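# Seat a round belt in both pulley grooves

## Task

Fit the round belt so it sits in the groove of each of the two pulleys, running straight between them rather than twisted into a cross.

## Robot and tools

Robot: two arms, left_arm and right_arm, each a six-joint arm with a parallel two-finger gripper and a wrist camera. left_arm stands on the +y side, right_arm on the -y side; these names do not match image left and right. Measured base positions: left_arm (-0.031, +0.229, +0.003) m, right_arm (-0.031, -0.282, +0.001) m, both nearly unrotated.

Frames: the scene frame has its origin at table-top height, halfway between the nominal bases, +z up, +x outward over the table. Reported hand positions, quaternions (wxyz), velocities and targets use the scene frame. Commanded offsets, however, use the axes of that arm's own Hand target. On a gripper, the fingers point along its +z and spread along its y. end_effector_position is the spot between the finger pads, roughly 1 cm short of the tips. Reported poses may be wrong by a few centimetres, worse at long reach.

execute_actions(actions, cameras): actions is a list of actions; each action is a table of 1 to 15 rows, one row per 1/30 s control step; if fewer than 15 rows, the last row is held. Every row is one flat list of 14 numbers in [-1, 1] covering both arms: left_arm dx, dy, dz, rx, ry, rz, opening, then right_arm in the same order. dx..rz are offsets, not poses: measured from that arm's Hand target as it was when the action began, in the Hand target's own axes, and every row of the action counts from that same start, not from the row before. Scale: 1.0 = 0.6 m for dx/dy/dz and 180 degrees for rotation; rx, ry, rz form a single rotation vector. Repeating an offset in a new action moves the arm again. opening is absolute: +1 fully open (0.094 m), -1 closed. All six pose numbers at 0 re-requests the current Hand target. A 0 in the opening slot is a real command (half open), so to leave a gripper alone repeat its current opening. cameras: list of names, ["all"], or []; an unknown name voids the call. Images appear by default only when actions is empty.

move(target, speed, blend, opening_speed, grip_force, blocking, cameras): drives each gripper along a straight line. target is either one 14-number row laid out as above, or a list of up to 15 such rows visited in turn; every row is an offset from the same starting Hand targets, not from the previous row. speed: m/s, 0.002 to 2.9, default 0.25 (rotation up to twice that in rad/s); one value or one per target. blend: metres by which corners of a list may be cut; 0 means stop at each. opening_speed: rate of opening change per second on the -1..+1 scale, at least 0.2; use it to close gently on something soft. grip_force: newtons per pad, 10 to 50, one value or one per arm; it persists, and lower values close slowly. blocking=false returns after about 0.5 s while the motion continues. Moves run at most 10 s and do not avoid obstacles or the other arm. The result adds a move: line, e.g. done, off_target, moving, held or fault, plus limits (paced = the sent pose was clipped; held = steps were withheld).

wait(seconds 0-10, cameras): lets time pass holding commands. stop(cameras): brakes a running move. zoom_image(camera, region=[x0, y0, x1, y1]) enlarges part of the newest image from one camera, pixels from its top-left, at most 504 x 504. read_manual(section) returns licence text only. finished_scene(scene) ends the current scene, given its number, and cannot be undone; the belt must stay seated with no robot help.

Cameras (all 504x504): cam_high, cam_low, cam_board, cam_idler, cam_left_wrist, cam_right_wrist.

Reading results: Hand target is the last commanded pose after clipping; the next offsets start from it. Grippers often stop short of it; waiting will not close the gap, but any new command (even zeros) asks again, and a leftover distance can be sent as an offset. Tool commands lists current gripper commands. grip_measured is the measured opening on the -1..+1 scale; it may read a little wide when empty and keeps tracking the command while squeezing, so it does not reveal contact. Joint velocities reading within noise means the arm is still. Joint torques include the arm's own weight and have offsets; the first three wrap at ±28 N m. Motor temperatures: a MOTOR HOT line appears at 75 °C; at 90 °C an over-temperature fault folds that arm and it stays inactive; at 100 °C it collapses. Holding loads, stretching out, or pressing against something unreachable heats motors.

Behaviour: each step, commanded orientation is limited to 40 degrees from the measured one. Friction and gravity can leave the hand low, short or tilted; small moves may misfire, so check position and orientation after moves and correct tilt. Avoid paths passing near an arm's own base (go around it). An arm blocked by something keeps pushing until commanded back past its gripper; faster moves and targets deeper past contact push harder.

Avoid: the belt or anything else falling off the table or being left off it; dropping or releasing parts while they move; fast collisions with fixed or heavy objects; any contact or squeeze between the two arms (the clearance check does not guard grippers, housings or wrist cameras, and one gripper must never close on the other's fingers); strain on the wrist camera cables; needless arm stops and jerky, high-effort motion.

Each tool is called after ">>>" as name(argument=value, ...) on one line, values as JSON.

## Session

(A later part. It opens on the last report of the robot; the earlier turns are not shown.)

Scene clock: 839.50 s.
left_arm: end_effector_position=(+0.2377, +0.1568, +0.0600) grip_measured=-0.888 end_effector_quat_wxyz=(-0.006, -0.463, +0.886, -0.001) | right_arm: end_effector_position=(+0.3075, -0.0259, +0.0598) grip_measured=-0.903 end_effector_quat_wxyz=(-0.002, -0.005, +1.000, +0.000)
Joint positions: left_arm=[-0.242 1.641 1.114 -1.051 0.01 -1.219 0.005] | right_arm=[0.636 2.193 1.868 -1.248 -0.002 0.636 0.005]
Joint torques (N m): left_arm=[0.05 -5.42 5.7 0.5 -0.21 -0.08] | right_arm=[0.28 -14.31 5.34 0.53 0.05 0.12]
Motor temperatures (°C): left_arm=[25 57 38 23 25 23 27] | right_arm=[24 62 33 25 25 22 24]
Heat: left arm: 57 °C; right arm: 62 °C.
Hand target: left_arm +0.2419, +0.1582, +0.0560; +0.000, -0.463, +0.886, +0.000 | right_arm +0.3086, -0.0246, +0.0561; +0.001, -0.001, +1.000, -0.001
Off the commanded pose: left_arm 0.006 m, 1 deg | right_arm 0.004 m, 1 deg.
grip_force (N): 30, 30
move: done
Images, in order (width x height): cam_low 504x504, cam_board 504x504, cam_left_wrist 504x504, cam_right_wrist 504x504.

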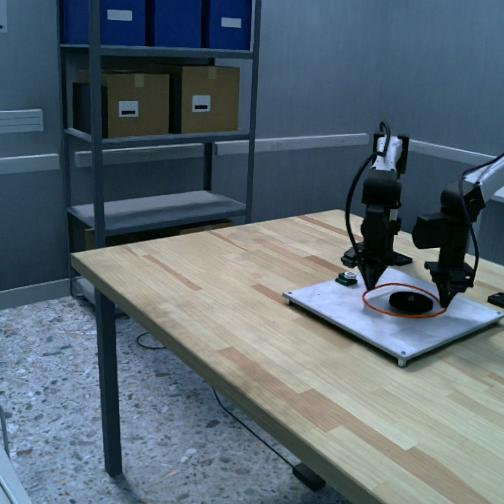

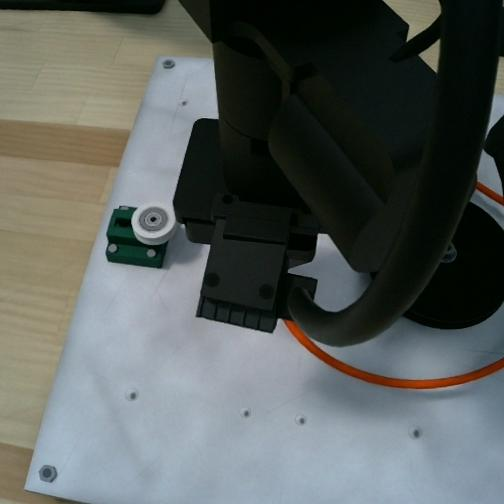

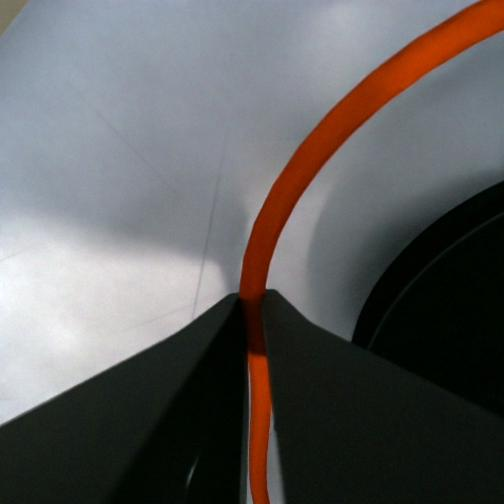

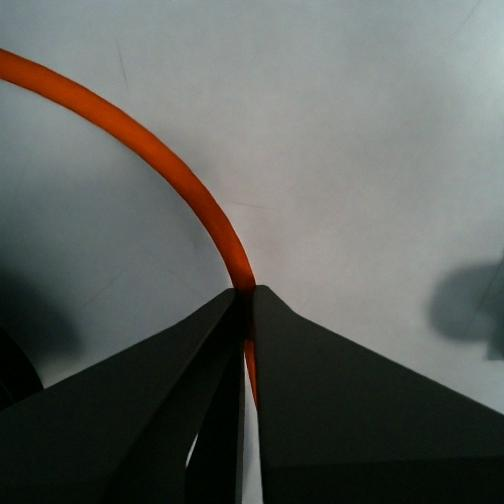

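>>> move(target=[0.08,-0.0195,0,0,0,-0.15,-0.95,0,0,0,0,0,0,-0.95], speed=0.1, cameras=["cam_left_wrist","cam_right_wrist","cam_low"])

>>> zoom_image(camera="cam_low", region=[330, 220, 450, 320])

Scene clock: 865.13 s.
left_arm: end_effector_position=(+0.2220, +0.1126, +0.0584) grip_measured=-0.889 end_effector_quat_wxyz=(-0.005, -0.654, +0.757, +0.000) | right_arm: end_effector_position=(+0.3077, -0.0259, +0.0598) grip_measured=-0.948 end_effector_quat_wxyz=(-0.001, -0.003, +1.000, +0.000)
Joint positions: left_arm=[-0.41 1.641 1.107 -1.042 0.01 -1.85 0.005] | right_arm=[0.636 2.193 1.868 -1.247 -0.002 0.641 0.002]
Joint torques (N m): left_arm=[-0.69 -5.82 5.74 0.4 -0.24 -0.24] | right_arm=[0.49 -14.26 5.29 0.53 0.08 0.07]
Motor temperatures (°C): left_arm=[25 55 38 23 25 23 27] | right_arm=[24 66 33 25 25 22 24]
Heat: left arm: 55 °C; right arm: 66 °C.
Hand target: left_arm +0.2242, +0.1121, +0.0560; +0.000, -0.657, +0.754, -0.001 | right_arm +0.3086, -0.0246, +0.0561; +0.002, +0.000, +1.000, -0.001
Off the commanded pose: left_arm 0.003 m, 1 deg | right_arm 0.004 m, 0 deg.
grip_force (N): 30, 30
move: done
Images, in order (width x height): cam_low 504x504, cam_left_wrist 504x504, cam_right_wrist 504x504.

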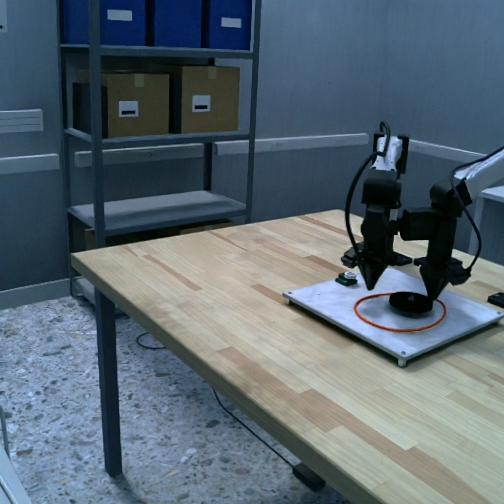

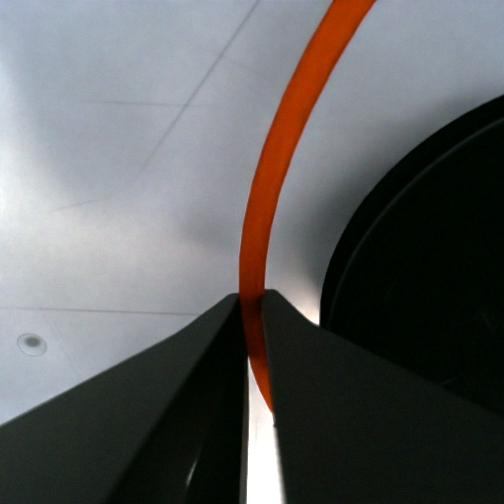

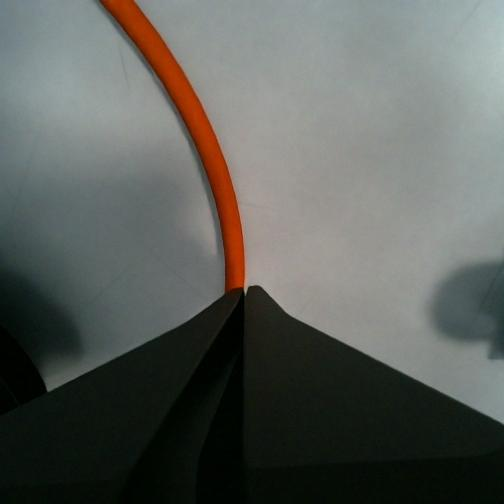

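Scaled by 4.200 from the camera's 504x504 image, which has a finer 720x720 frame.

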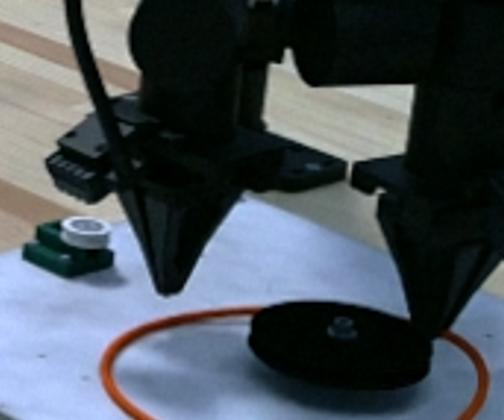

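>>> move(target=[[0,0,0,0,0,0,-0.95,0,0,-0.0565,0,0,0,-0.95],[0,0,0,0,0,0,-0.95,-0.1057,0.0377,-0.0565,0,0,-0.222,-0.3]], speed=0.13, cameras=["cam_board","cam_right_wrist"])

Scene clock: 880.50 s.
left_arm: end_effector_position=(+0.2220, +0.1126, +0.0584) grip_measured=-0.889 end_effector_quat_wxyz=(-0.005, -0.654, +0.757, +0.000) | right_arm: end_effector_position=(+0.3676, -0.0005, +0.0874) grip_measured=-0.302 end_effector_quat_wxyz=(+0.017, -0.341, +0.940, +0.005)
Joint positions: left_arm=[-0.41 1.641 1.107 -1.042 0.01 -1.85 0.005] | right_arm=[0.603 2.536 2.578 -1.577 -0.002 -0.082 0.033]
Joint torques (N m): left_arm=[-0.68 -5.76 5.76 0.39 -0.25 -0.25] | right_arm=[-0.36 -15.99 8.36 0.39 0.01 -0.13]
Motor temperatures (°C): left_arm=[25 54 37 23 25 23 27] | right_arm=[24 67 34 25 25 22 24]
Heat: left arm: 54 °C; right arm: 67 °C.
Hand target: left_arm +0.2242, +0.1121, +0.0560; +0.000, -0.657, +0.754, -0.001 | right_arm +0.3719, -0.0019, +0.0900; +0.001, -0.342, +0.940, -0.002
Off the commanded pose: left_arm 0.003 m, 1 deg | right_arm 0.005 m, 2 deg.
joint sent to its limit (right arm) — joint 4 (wrist pitch), lower limit. The joint targets still meet the commanded pose.
grip_force (N): 30, 30
move: done
Images, in order (width x height): cam_board 504x504, cam_right_wrist 504x504.

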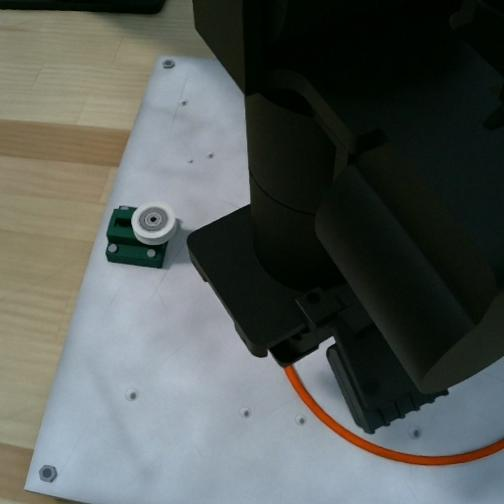

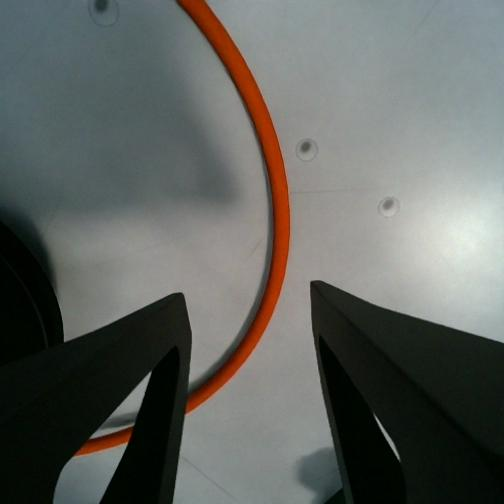

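>>> move(target=[[0,0,0,0,0,0,-0.95,0,-0.014,0.04,0,0,0,-0.3],[0,0,0,0,0,0,-0.95,0,-0.014,0.077,0,0,0,-0.3]], speed=0.1, cameras=["cam_right_wrist"])

Scene clock: 890.97 s.
left_arm: end_effector_position=(+0.2220, +0.1126, +0.0584) grip_measured=-0.889 end_effector_quat_wxyz=(-0.005, -0.654, +0.757, +0.000) | right_arm: end_effector_position=(+0.3726, -0.0082, +0.0422) grip_measured=-0.301 end_effector_quat_wxyz=(-0.011, -0.341, +0.940, -0.003)
Joint positions: left_arm=[-0.41 1.641 1.107 -1.042 0.01 -1.85 0.005] | right_arm=[0.585 2.582 2.482 -1.494 -0.001 -0.099 0.033]
Joint torques (N m): left_arm=[-0.73 -5.85 5.74 0.38 -0.22 -0.25] | right_arm=[-0.14 -18.86 3.88 0.68 -0.03 -0.11]
Motor temperatures (°C): left_arm=[25 54 37 23 25 23 27] | right_arm=[24 70 34 25 25 22 24]
Heat: left arm: 54 °C; right arm: 70 °C.
Hand target: left_arm +0.2242, +0.1121, +0.0560; +0.000, -0.657, +0.754, -0.001 | right_arm +0.3774, -0.0085, +0.0439; +0.001, -0.342, +0.940, -0.001
Off the commanded pose: left_arm 0.003 m, 1 deg | right_arm 0.005 m, 1 deg.
grip_force (N): 30, 30
move: done
Images, in order (width x height): cam_right_wrist 504x504.

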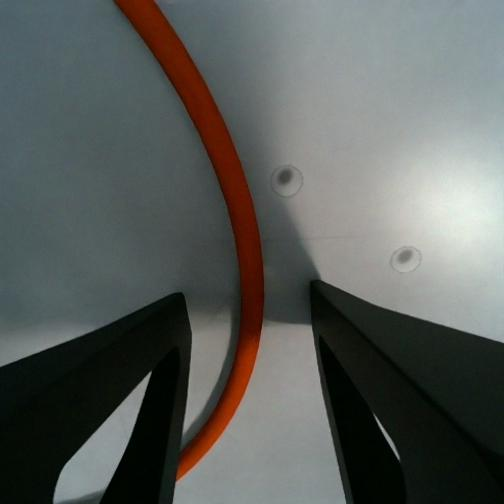

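>>> move(target=[[0,0,0,0,0,0,-0.95,0,0,0,0,0,0,-0.95],[0,0,0,0,0,0,-0.95,0,0,-0.08,0,0,0,-0.95],[0,0,0,0,0,0,-0.95,0.142,-0.0473,-0.08,0,0,0.111,-0.95]], speed=0.12, cameras=["cam_right_wrist","cam_board","cam_left_wrist"])

Scene clock: 910.63 s.
left_arm: end_effector_position=(+0.2255, +0.1109, +0.0584) grip_measured=-0.889 end_effector_quat_wxyz=(-0.002, -0.654, +0.756, -0.007) | right_arm: end_effector_position=(+0.3271, -0.0820, +0.0779) grip_measured=-0.885 end_effector_quat_wxyz=(-0.019, -0.180, +0.983, -0.006)
Joint positions: left_arm=[-0.41 1.641 1.107 -1.026 0.01 -1.851 0.005] | right_arm=[0.499 2.166 1.896 -1.341 0 0.147 0.005]
Joint torques (N m): left_arm=[-0.68 -5.78 5.78 0.29 -0.25 -0.24] | right_arm=[-0.54 -18.33 5.2 0.45 0.05 0]
Motor temperatures (°C): left_arm=[25 53 36 23 25 23 27] | right_arm=[24 76 33 25 25 22 24]
Heat: left arm: 53 °C; right arm: 76 °C. Fold the right arm in close to its base, or ease its load, before you think long.
Hand target: left_arm +0.2242, +0.1121, +0.0560; +0.000, -0.657, +0.754, -0.001 | right_arm +0.3302, -0.0849, +0.0919; +0.001, -0.174, +0.985, -0.001
Off the commanded pose: left_arm 0.003 m, 1 deg | right_arm 0.015 m, 3 deg.
MOTOR HOT: joint 2 (shoulder) of the right arm reports 76 °C; the controller's stop level is 90 °C. To cool a motor, set the load down, stop pushing, or move to a pose that needs little force.
grip_force (N): 30, 30
move: off_target (right_arm)
Images, in order (width x height): cam_board 504x504, cam_left_wrist 504x504, cam_right_wrist 504x504.

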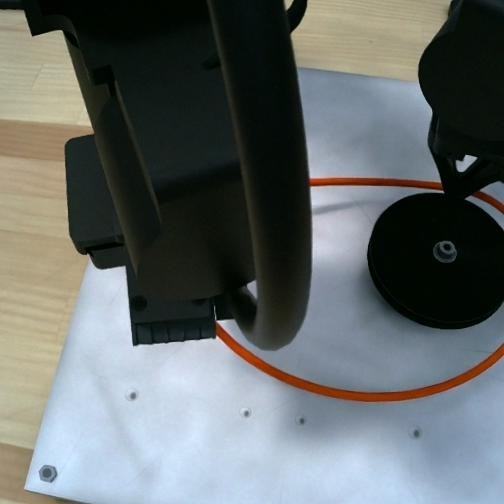

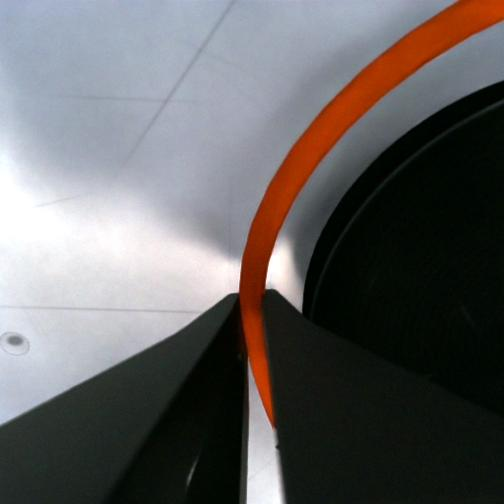

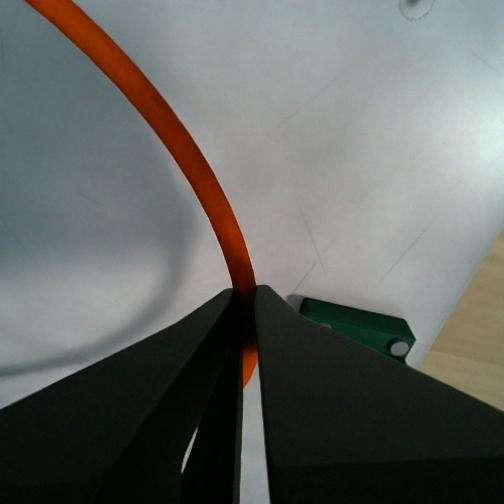

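>>> move(target=[0,0,0,0,0,0,-0.95,0.109,-0.09,-0.013,0,0,0.111,-0.95], speed=0.12, cameras=["cam_right_wrist","cam_board","cam_left_wrist","cam_idler"])

Scene clock: 921.43 s.
left_arm: end_effector_position=(+0.2266, +0.0991, +0.0588) grip_measured=-0.889 end_effector_quat_wxyz=(-0.017, -0.650, +0.759, -0.027) | right_arm: end_effector_position=(+0.2860, -0.1307, +0.0911) grip_measured=-0.885 end_effector_quat_wxyz=(-0.013, -0.017, +0.999, +0.038)
Joint positions: left_arm=[-0.42 1.641 1.107 -1.002 0.054 -1.851 0.005] | right_arm=[0.395 1.876 1.525 -1.215 -0.08 0.372 0.005]
Joint torques (N m): left_arm=[0.25 -5.96 5.81 0.12 -0.64 -0.22] | right_arm=[-2.24 -14.98 4.94 0.17 0.81 0.01]
Motor temperatures (°C): left_arm=[25 53 36 23 25 23 27] | right_arm=[24 79 33 25 25 22 24]
Heat: left arm: 53 °C; right arm: 79 °C. Fold the right arm in close to its base, or ease its load, before you think long.
Hand target: left_arm +0.2241, +0.1121, +0.0560; +0.000, -0.657, +0.754, +0.000 | right_arm +0.2873, -0.1580, +0.0997; +0.001, +0.000, +1.000, -0.001
Off the commanded pose: left_arm 0.013 m, 4 deg | right_arm 0.029 m, 5 deg.
MOTOR HOT: still on. Joint 2 (shoulder) of the right arm reports 79 °C.
grip_force (N): 30, 30
move: off_target (left_arm, right_arm)
Images, in order (width x height): cam_board 504x504, cam_idler 504x504, cam_left_wrist 504x504, cam_right_wrist 504x504.

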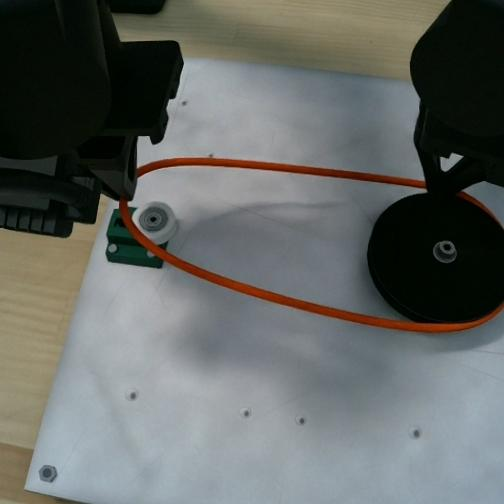

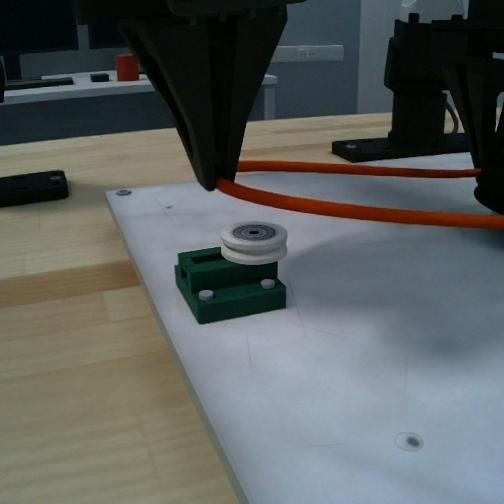

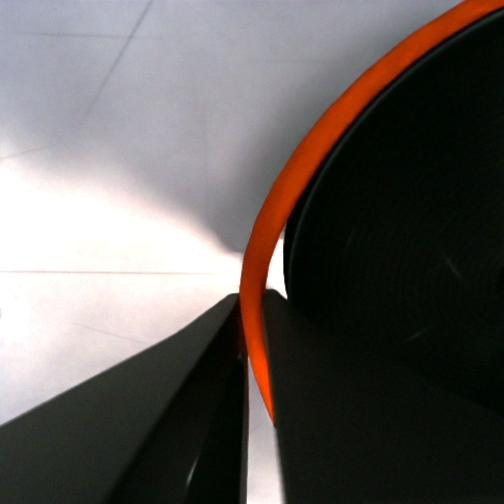

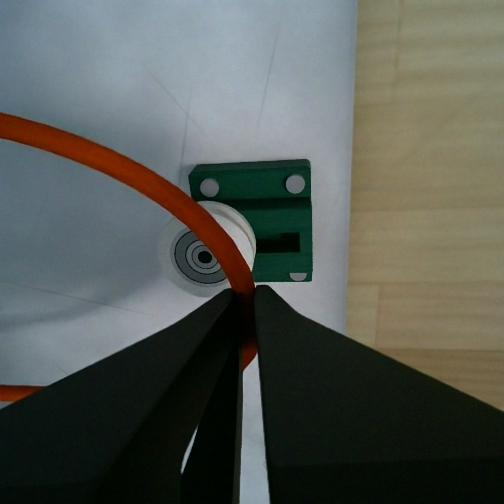

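>>> move(target=[0.09,0.0,0.0,0,0,0,-0.95,0,-0.01,0,0,0,0,-0.95], speed=0.1, cameras=["cam_right_wrist","cam_board","cam_left_wrist"])

Scene clock: 930.60 s.
left_arm: end_effector_position=(+0.2249, +0.0794, +0.0551) grip_measured=-0.889 end_effector_quat_wxyz=(+0.038, -0.659, +0.751, +0.011) | right_arm: end_effector_position=(+0.2939, -0.1303, +0.0913) grip_measured=-0.885 end_effector_quat_wxyz=(+0.001, -0.020, +0.999, +0.048)
Joint positions: left_arm=[-0.561 1.706 1.163 -1.028 -0.08 -2.017 0.005] | right_arm=[0.383 1.872 1.519 -1.18 -0.088 0.356 0.005]
Joint torques (N m): left_arm=[-2.81 -5.78 8.21 0.16 0.6 -0.3] | right_arm=[-2.7 -15.41 4.66 -0.03 0.93 -0.04]
Motor temperatures (°C): left_arm=[25 52 36 23 25 23 27] | right_arm=[24 75 33 25 26 22 24]
Heat: left arm: 52 °C; right arm: 75 °C. Fold the right arm in close to its base, or ease its load, before you think long.
Hand target: left_arm +0.2167, +0.0586, +0.0560; +0.000, -0.657, +0.754, +0.000 | right_arm +0.2873, -0.1640, +0.0998; +0.001, +0.000, +1.000, -0.001
Off the commanded pose: left_arm 0.022 m, 5 deg | right_arm 0.035 m, 6 deg.
MOTOR HOT: still on. Joint 2 (shoulder) of the right arm reports 75 °C.
grip_force (N): 30, 30
move: off_target (left_arm, right_arm)
Images, in order (width x height): cam_board 504x504, cam_left_wrist 504x504, cam_right_wrist 504x504.

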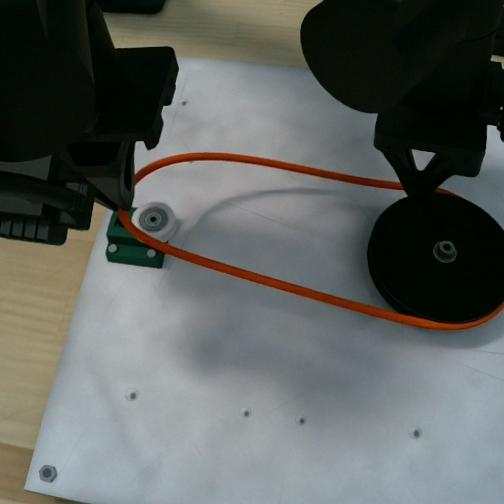

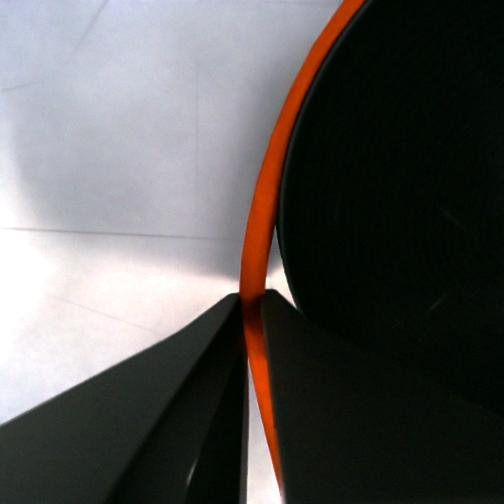

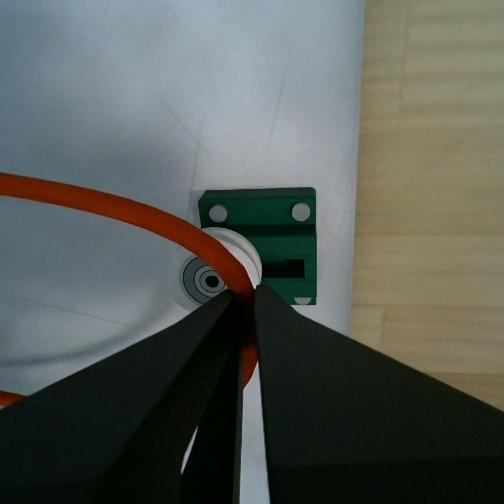

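>>> move(target=[[-0.08,0.0,0.0,0,0,0,-0.95,0,0.04,0,0,0,0,-0.95],[-0.08,0.0,0.0,0,0,0,-0.95,0,0.04,0,0,0,0,-0.73],[-0.08,0.0,0.0,0,0,0,-0.95,0,0.04,0.018,0,0,0,-0.73]], speed=0.12, cameras=["cam_right_wrist","cam_board","cam_idler"])

Scene clock: 945.47 s.
left_arm: end_effector_position=(+0.2262, +0.0983, +0.0527) grip_measured=-0.889 end_effector_quat_wxyz=(-0.008, -0.655, +0.755, -0.005) | right_arm: end_effector_position=(+0.2865, -0.1275, +0.0907) grip_measured=-0.731 end_effector_quat_wxyz=(-0.003, -0.007, +1.000, +0.026)
Joint positions: left_arm=[-0.444 1.677 1.123 -1.013 0.019 -1.889 0.005] | right_arm=[0.418 1.872 1.519 -1.201 -0.05 0.415 0.013]
Joint torques (N m): left_arm=[0.7 -8.35 5 0.13 -0.32 -0.06] | right_arm=[-0.31 -11.84 5.2 0.41 0.53 0.02]
Motor temperatures (°C): left_arm=[25 51 37 23 25 23 27] | right_arm=[24 72 33 25 26 22 24]
Heat: left arm: 51 °C; right arm: 72 °C. Fold the right arm in close to its base, or ease its load, before you think long.
Hand target: left_arm +0.2233, +0.1061, +0.0560; +0.000, -0.657, +0.754, +0.000 | right_arm +0.2873, -0.1401, +0.0889; +0.001, +0.000, +1.000, -0.001
Off the commanded pose: left_arm 0.009 m, 1 deg | right_arm 0.013 m, 3 deg.
MOTOR HOT: still on. Joint 2 (shoulder) of the right arm reports 72 °C.
grip_force (N): 30, 30
move: off_target (right_arm); target 2's new opening was sent with right_arm's hand 0.017 m and 4 deg from that target
Images, in order (width x height): cam_board 504x504, cam_idler 504x504, cam_right_wrist 504x504.

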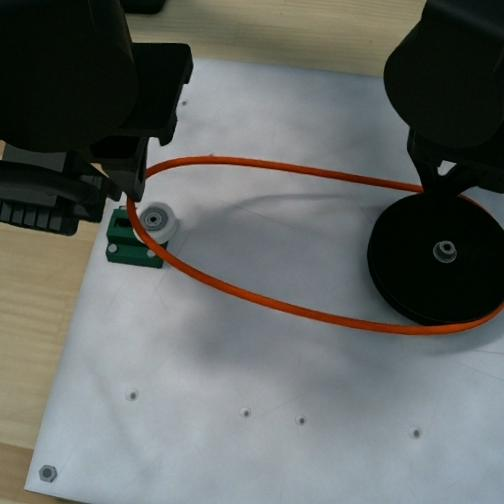

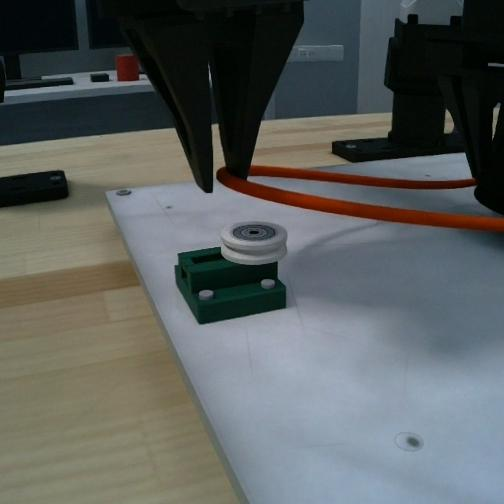

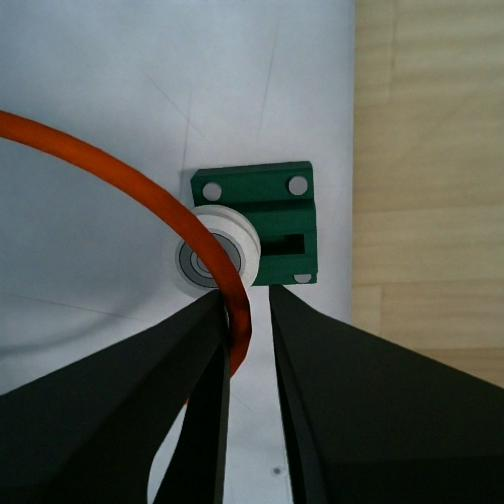

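>>> move(target=[0.03,0.0,0.0,0,0,0,-0.95,0,-0.045,0.0,0,0,0,-0.73], speed=0.06, cameras=["cam_right_wrist","cam_board","cam_idler"])

Scene clock: 956.13 s.
left_arm: end_effector_position=(+0.2237, +0.0897, +0.0527) grip_measured=-0.889 end_effector_quat_wxyz=(+0.002, -0.655, +0.756, -0.005) | right_arm: end_effector_position=(+0.2891, -0.1379, +0.0801) grip_measured=-0.731 end_effector_quat_wxyz=(-0.009, -0.013, +0.999, +0.041)
Joint positions: left_arm=[-0.485 1.677 1.123 -1.006 0 -1.928 0.005] | right_arm=[0.372 1.872 1.475 -1.16 -0.082 0.357 0.013]
Joint torques (N m): left_arm=[-1.18 -6.65 7.27 0.08 -0.15 -0.27] | right_arm=[-2.63 -15.39 4.82 0.06 0.78 -0.1]
Motor temperatures (°C): left_arm=[25 51 37 23 25 23 27] | right_arm=[24 69 33 25 26 22 24]
Heat: left arm: 51 °C; right arm: 69 °C.
Hand target: left_arm +0.2208, +0.0883, +0.0560; +0.000, -0.657, +0.754, +0.000 | right_arm +0.2873, -0.1670, +0.0890; +0.001, -0.001, +1.000, -0.001
Off the commanded pose: left_arm 0.005 m, 1 deg | right_arm 0.031 m, 5 deg.
MOTOR HOT: cleared for the motors of the right arm.
grip_force (N): 30, 30
move: off_target (right_arm)
Images, in order (width x height): cam_board 504x504, cam_idler 504x504, cam_right_wrist 504x504.

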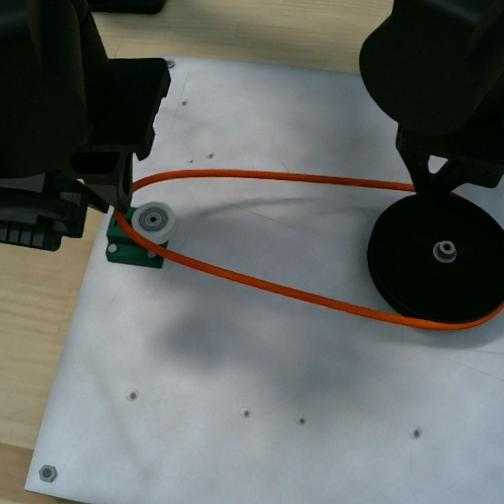

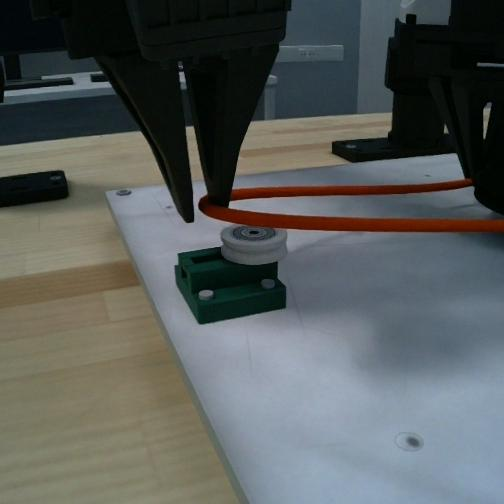

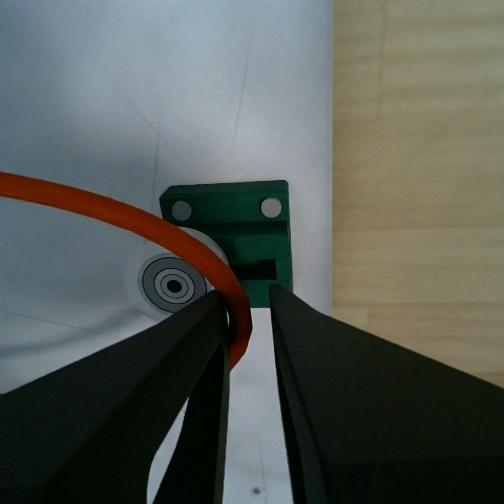

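>>> move(target=[[0.0,0.0,0.0,0,0,0,-0.95,0,-0.02,0.0,0,0,0,-0.68],[0.0,0.0,0.0,0,0,0,-0.95,0,-0.02,0.033,0,0,0,-0.68]], speed=0.06, cameras=["cam_right_wrist","cam_board","cam_idler"])

Scene clock: 965.73 s.
left_arm: end_effector_position=(+0.2240, +0.0900, +0.0527) grip_measured=-0.889 end_effector_quat_wxyz=(+0.003, -0.655, +0.755, -0.005) | right_arm: end_effector_position=(+0.2893, -0.1420, +0.0664) grip_measured=-0.680 end_effector_quat_wxyz=(-0.003, -0.018, +0.998, +0.059)
Joint positions: left_arm=[-0.485 1.677 1.123 -1.005 -0.002 -1.929 0.005] | right_arm=[0.345 1.856 1.397 -1.077 -0.114 0.322 0.015]
Joint torques (N m): left_arm=[-1.11 -6.68 7.23 0.08 -0.11 -0.24] | right_arm=[-3.08 -13.79 4.62 0.05 1.11 -0.1]
Motor temperatures (°C): left_arm=[25 51 37 23 25 23 27] | right_arm=[24 69 33 25 26 22 24]
Heat: left arm: 51 °C; right arm: 69 °C.
Hand target: left_arm +0.2209, +0.0883, +0.0560; +0.000, -0.657, +0.754, -0.001 | right_arm +0.2873, -0.1790, +0.0692; +0.001, -0.001, +1.000, -0.001
Off the commanded pose: left_arm 0.005 m, 1 deg | right_arm 0.037 m, 7 deg.
grip_force (N): 30, 30
move: off_target (right_arm)
Images, in order (width x height): cam_board 504x504, cam_idler 504x504, cam_right_wrist 504x504.

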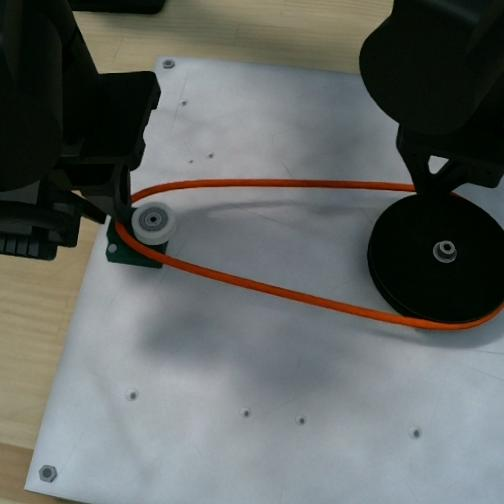

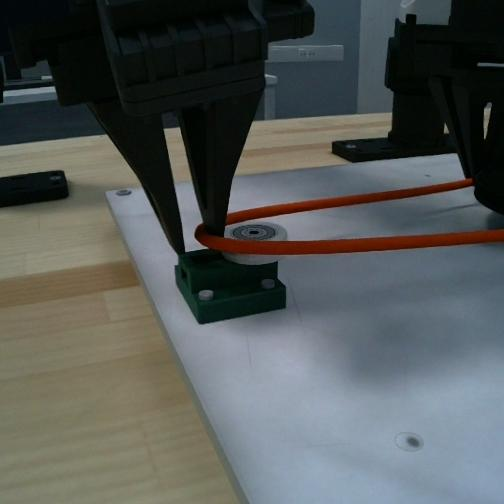

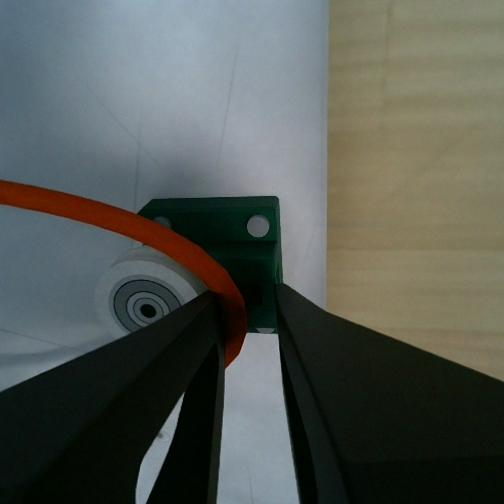

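>>> move(target=[[0.1,0.0,0.0,0,0,0,-0.95,0,0.03,0.006,0,0,0,-0.68]], speed=0.06, cameras=["cam_right_wrist","cam_board","cam_idler","cam_left_wrist"])

Scene clock: 977.87 s.
left_arm: end_effector_position=(+0.2166, +0.0318, +0.0552) grip_measured=-0.889 end_effector_quat_wxyz=(+0.002, -0.644, +0.765, -0.012) | right_arm: end_effector_position=(+0.2881, -0.1607, +0.0652) grip_measured=-0.680 end_effector_quat_wxyz=(+0.000, -0.002, +1.000, +0.005)
Joint positions: left_arm=[-0.657 1.759 1.228 -1.017 0 -2.072 0.005] | right_arm=[0.348 1.856 1.397 -1.107 -0.009 0.355 0.015]
Joint torques (N m): left_arm=[-0.76 -6.05 8.05 0.05 0.01 -0.2] | right_arm=[0.51 -11.25 5.83 0.42 0.1 0.08]
Motor temperatures (°C): left_arm=[25 51 37 23 25 23 27] | right_arm=[24 69 33 25 27 22 24]
Heat: left arm: 51 °C; right arm: 69 °C.
Hand target: left_arm +0.2127, +0.0289, +0.0561; +0.000, -0.657, +0.754, -0.001 | right_arm +0.2873, -0.1610, +0.0655; +0.001, +0.000, +1.000, -0.001
Off the commanded pose: left_arm 0.005 m, 2 deg | right_arm 0.001 m, 1 deg.
joint sent to its limit (left arm) — joint 6 (wrist roll), lower limit. The joint targets still meet the commanded pose.
grip_force (N): 30, 30
move: done
Images, in order (width x height): cam_board 504x504, cam_idler 504x504, cam_left_wrist 504x504, cam_right_wrist 504x504.

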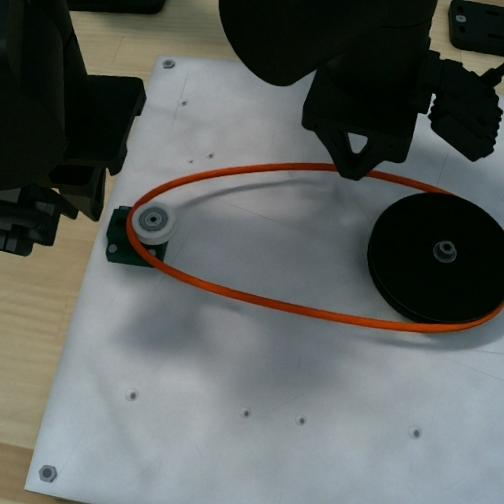

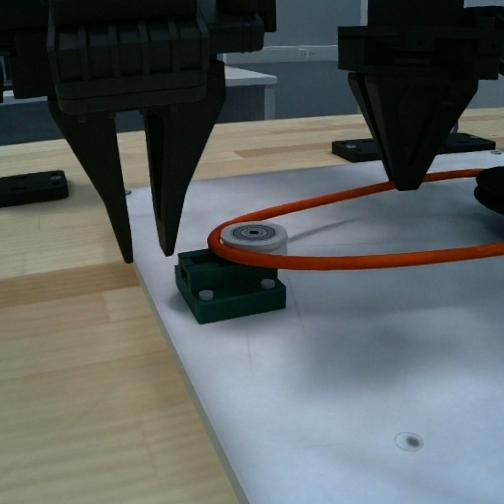

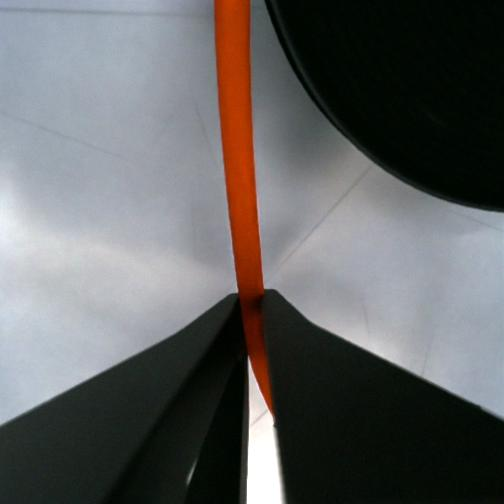

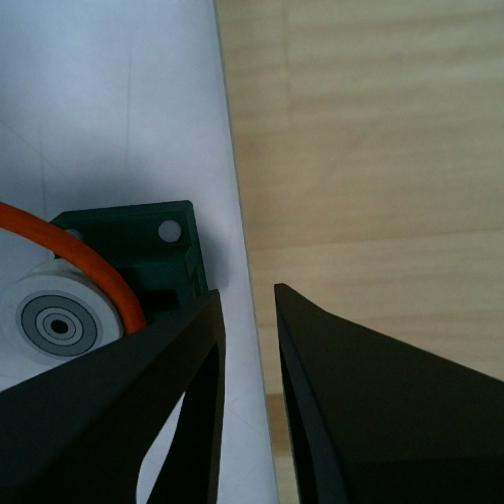

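>>> zoom_image(camera="cam_idler", region=[164, 170, 344, 330])

>>> zoom_image(camera="cam_board", region=[350, 140, 504, 350])

>>> zoom_image(camera="cam_board", region=[90, 160, 210, 280])

Scaled by 2.800 from the camera's 504x504 image, which has a finer 720x720 frame.

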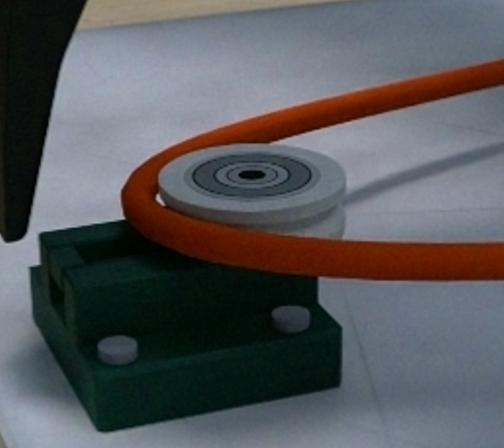

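Scaled by 2.400 from the camera's 504x504 image, which has a finer 720x720 frame.

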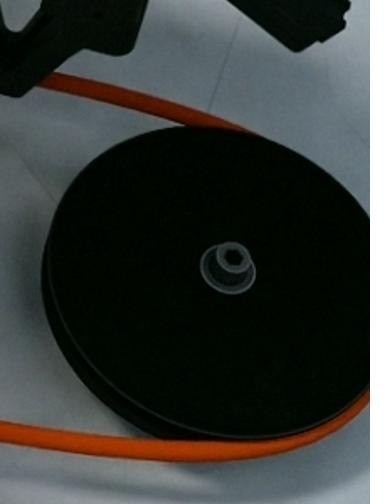

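Scaled by 4.200 from the camera's 504x504 image, which has a finer 720x720 frame.

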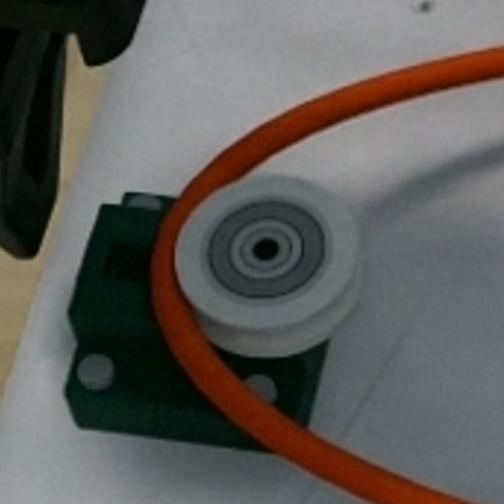

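>>> move(target=[[0.019,-0.046,0.0,0,0,0,-0.95,0,-0.03,-0.1,0,0,0,-0.68]], speed=0.06, cameras=["cam_board","cam_idler","cam_left_wrist","cam_low"])

>>> zoom_image(camera="cam_board", region=[350, 140, 504, 350])

>>> zoom_image(camera="cam_low", region=[330, 250, 450, 330])

Scene clock: 998.27 s.
left_arm: end_effector_position=(+0.2340, +0.0160, +0.0548) grip_measured=-0.889 end_effector_quat_wxyz=(-0.005, -0.645, +0.764, -0.001) | right_arm: end_effector_position=(+0.2816, -0.1768, +0.1101) grip_measured=-0.680 end_effector_quat_wxyz=(-0.022, +0.001, +1.000, -0.003)
Joint positions: left_arm=[-0.657 1.867 1.363 -1.068 0.009 -2.073 0.005] | right_arm=[0.31 1.834 1.547 -1.327 -0.007 0.323 0.015]
Joint torques (N m): left_arm=[0.17 -6.93 8.34 0.17 -0.13 -0.2] | right_arm=[-0.32 -13.75 8.39 0.28 0.1 -0.11]
Motor temperatures (°C): left_arm=[25 52 40 23 25 23 28] | right_arm=[24 66 34 25 26 22 23]
Heat: left arm: 52 °C; right arm: 66 °C.
Hand target: left_arm +0.2384, +0.0138, +0.0561; +0.000, -0.657, +0.754, +0.000 | right_arm +0.2872, -0.1789, +0.1255; +0.001, +0.000, +1.000, -0.001
Off the commanded pose: left_arm 0.005 m, 2 deg | right_arm 0.017 m, 3 deg.
joint sent to its limit (left arm) — joint 6 (wrist roll), lower limit. The joint targets still meet the commanded pose.
grip_force (N): 30, 30
move: off_target (right_arm)
Images, in order (width x height): cam_low 504x504, cam_board 504x504, cam_idler 504x504, cam_left_wrist 504x504.

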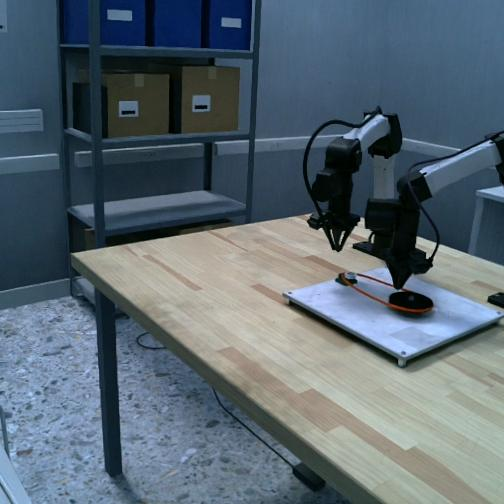

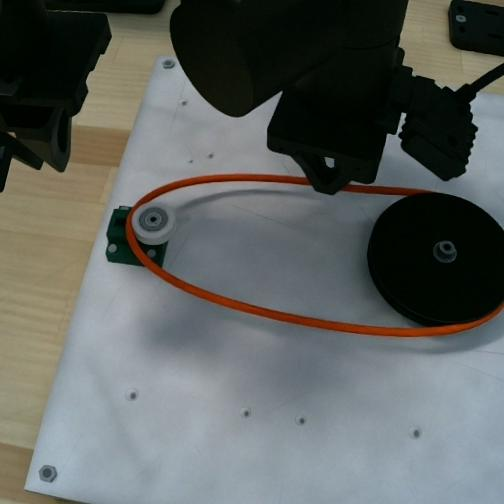

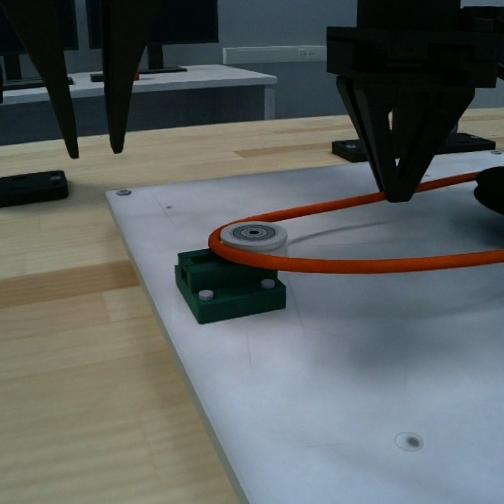

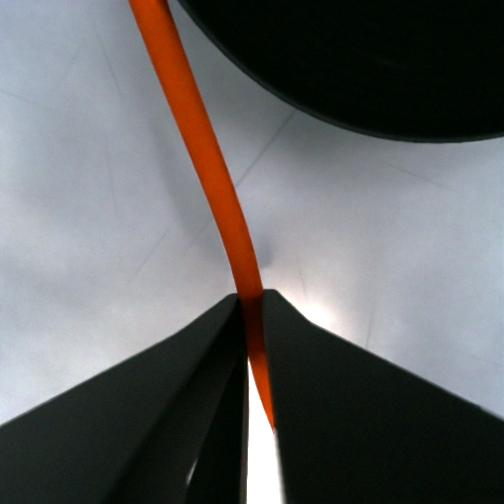

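Scaled by 2.400 from the camera's 504x504 image, which has a finer 720x720 frame.

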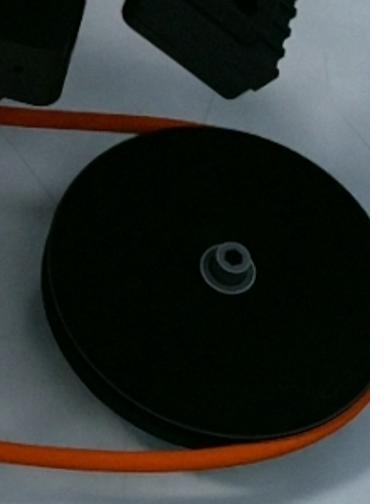

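Scaled by 4.200 from the camera's 504x504 image, which has a finer 720x720 frame.

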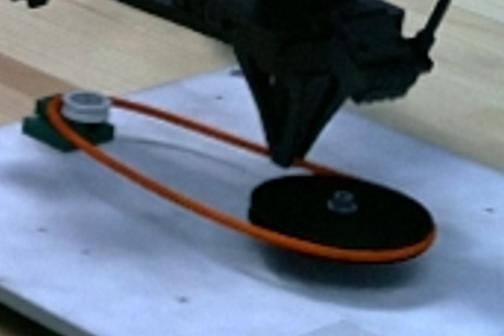

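>>> move(target=[[0.035,0.005,0.0,0,0,0,-0.95,0,0,0,0,0,0,-0.68]], speed=0.06, cameras=["cam_board","cam_low"])

>>> zoom_image(camera="cam_board", region=[350, 140, 504, 350])

>>> zoom_image(camera="cam_low", region=[380, 280, 440, 320])

Scene clock: 1009.30 s.
left_arm: end_effector_position=(+0.2315, -0.0024, +0.0555) grip_measured=-0.889 end_effector_quat_wxyz=(-0.012, -0.631, +0.776, -0.005) | right_arm: end_effector_position=(+0.2815, -0.1768, +0.1101) grip_measured=-0.680 end_effector_quat_wxyz=(-0.022, +0.001, +1.000, -0.003)
Joint positions: left_arm=[-0.695 1.897 1.407 -1.075 0.026 -2.074 0.005] | right_arm=[0.31 1.834 1.547 -1.328 -0.007 0.322 0.015]
Joint torques (N m): left_arm=[-0.61 -7.08 8.2 0.16 -0.07 -0.19] | right_arm=[-0.4 -13.75 8.42 0.26 0.12 -0.11]
Motor temperatures (°C): left_arm=[25 52 40 23 25 23 28] | right_arm=[24 67 35 25 26 22 23]
Heat: left arm: 52 °C; right arm: 67 °C.
Hand target: left_arm +0.2326, -0.0066, +0.0561; +0.000, -0.657, +0.754, +0.000 | right_arm +0.2872, -0.1789, +0.1255; +0.001, -0.001, +1.000, -0.001
Off the commanded pose: left_arm 0.004 m, 4 deg | right_arm 0.017 m, 3 deg.
joint sent to its limit (left arm) — joint 6 (wrist roll), lower limit. The joint targets are off in orientation, not in position.
grip_force (N): 30, 30
move: off_target (left_arm, right_arm)
Images, in order (width x height): cam_low 504x504, cam_board 504x504.

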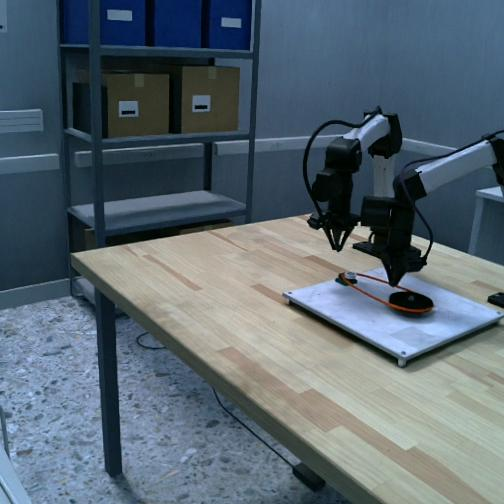

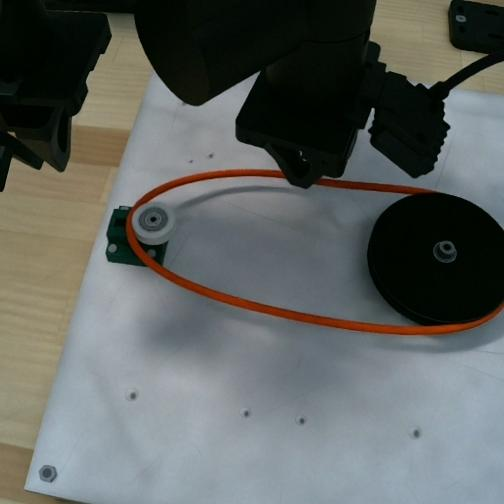

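Scaled by 2.400 from the camera's 504x504 image, which has a finer 720x720 frame.

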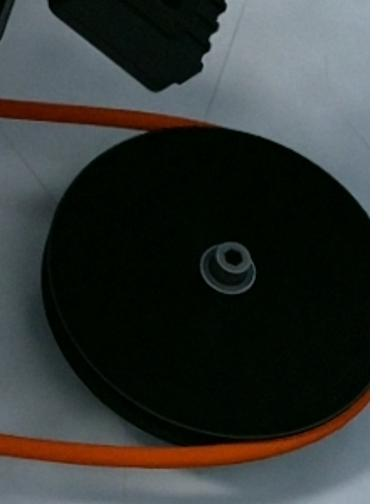

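Scaled by 8.400 from the camera's 504x504 image, which has a finer 720x720 frame.

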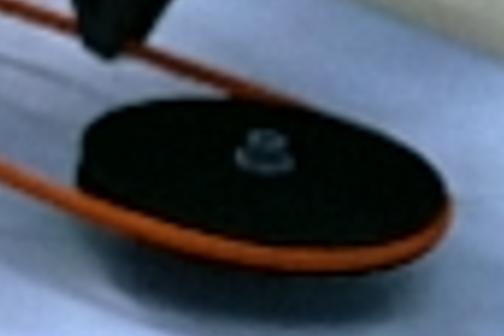

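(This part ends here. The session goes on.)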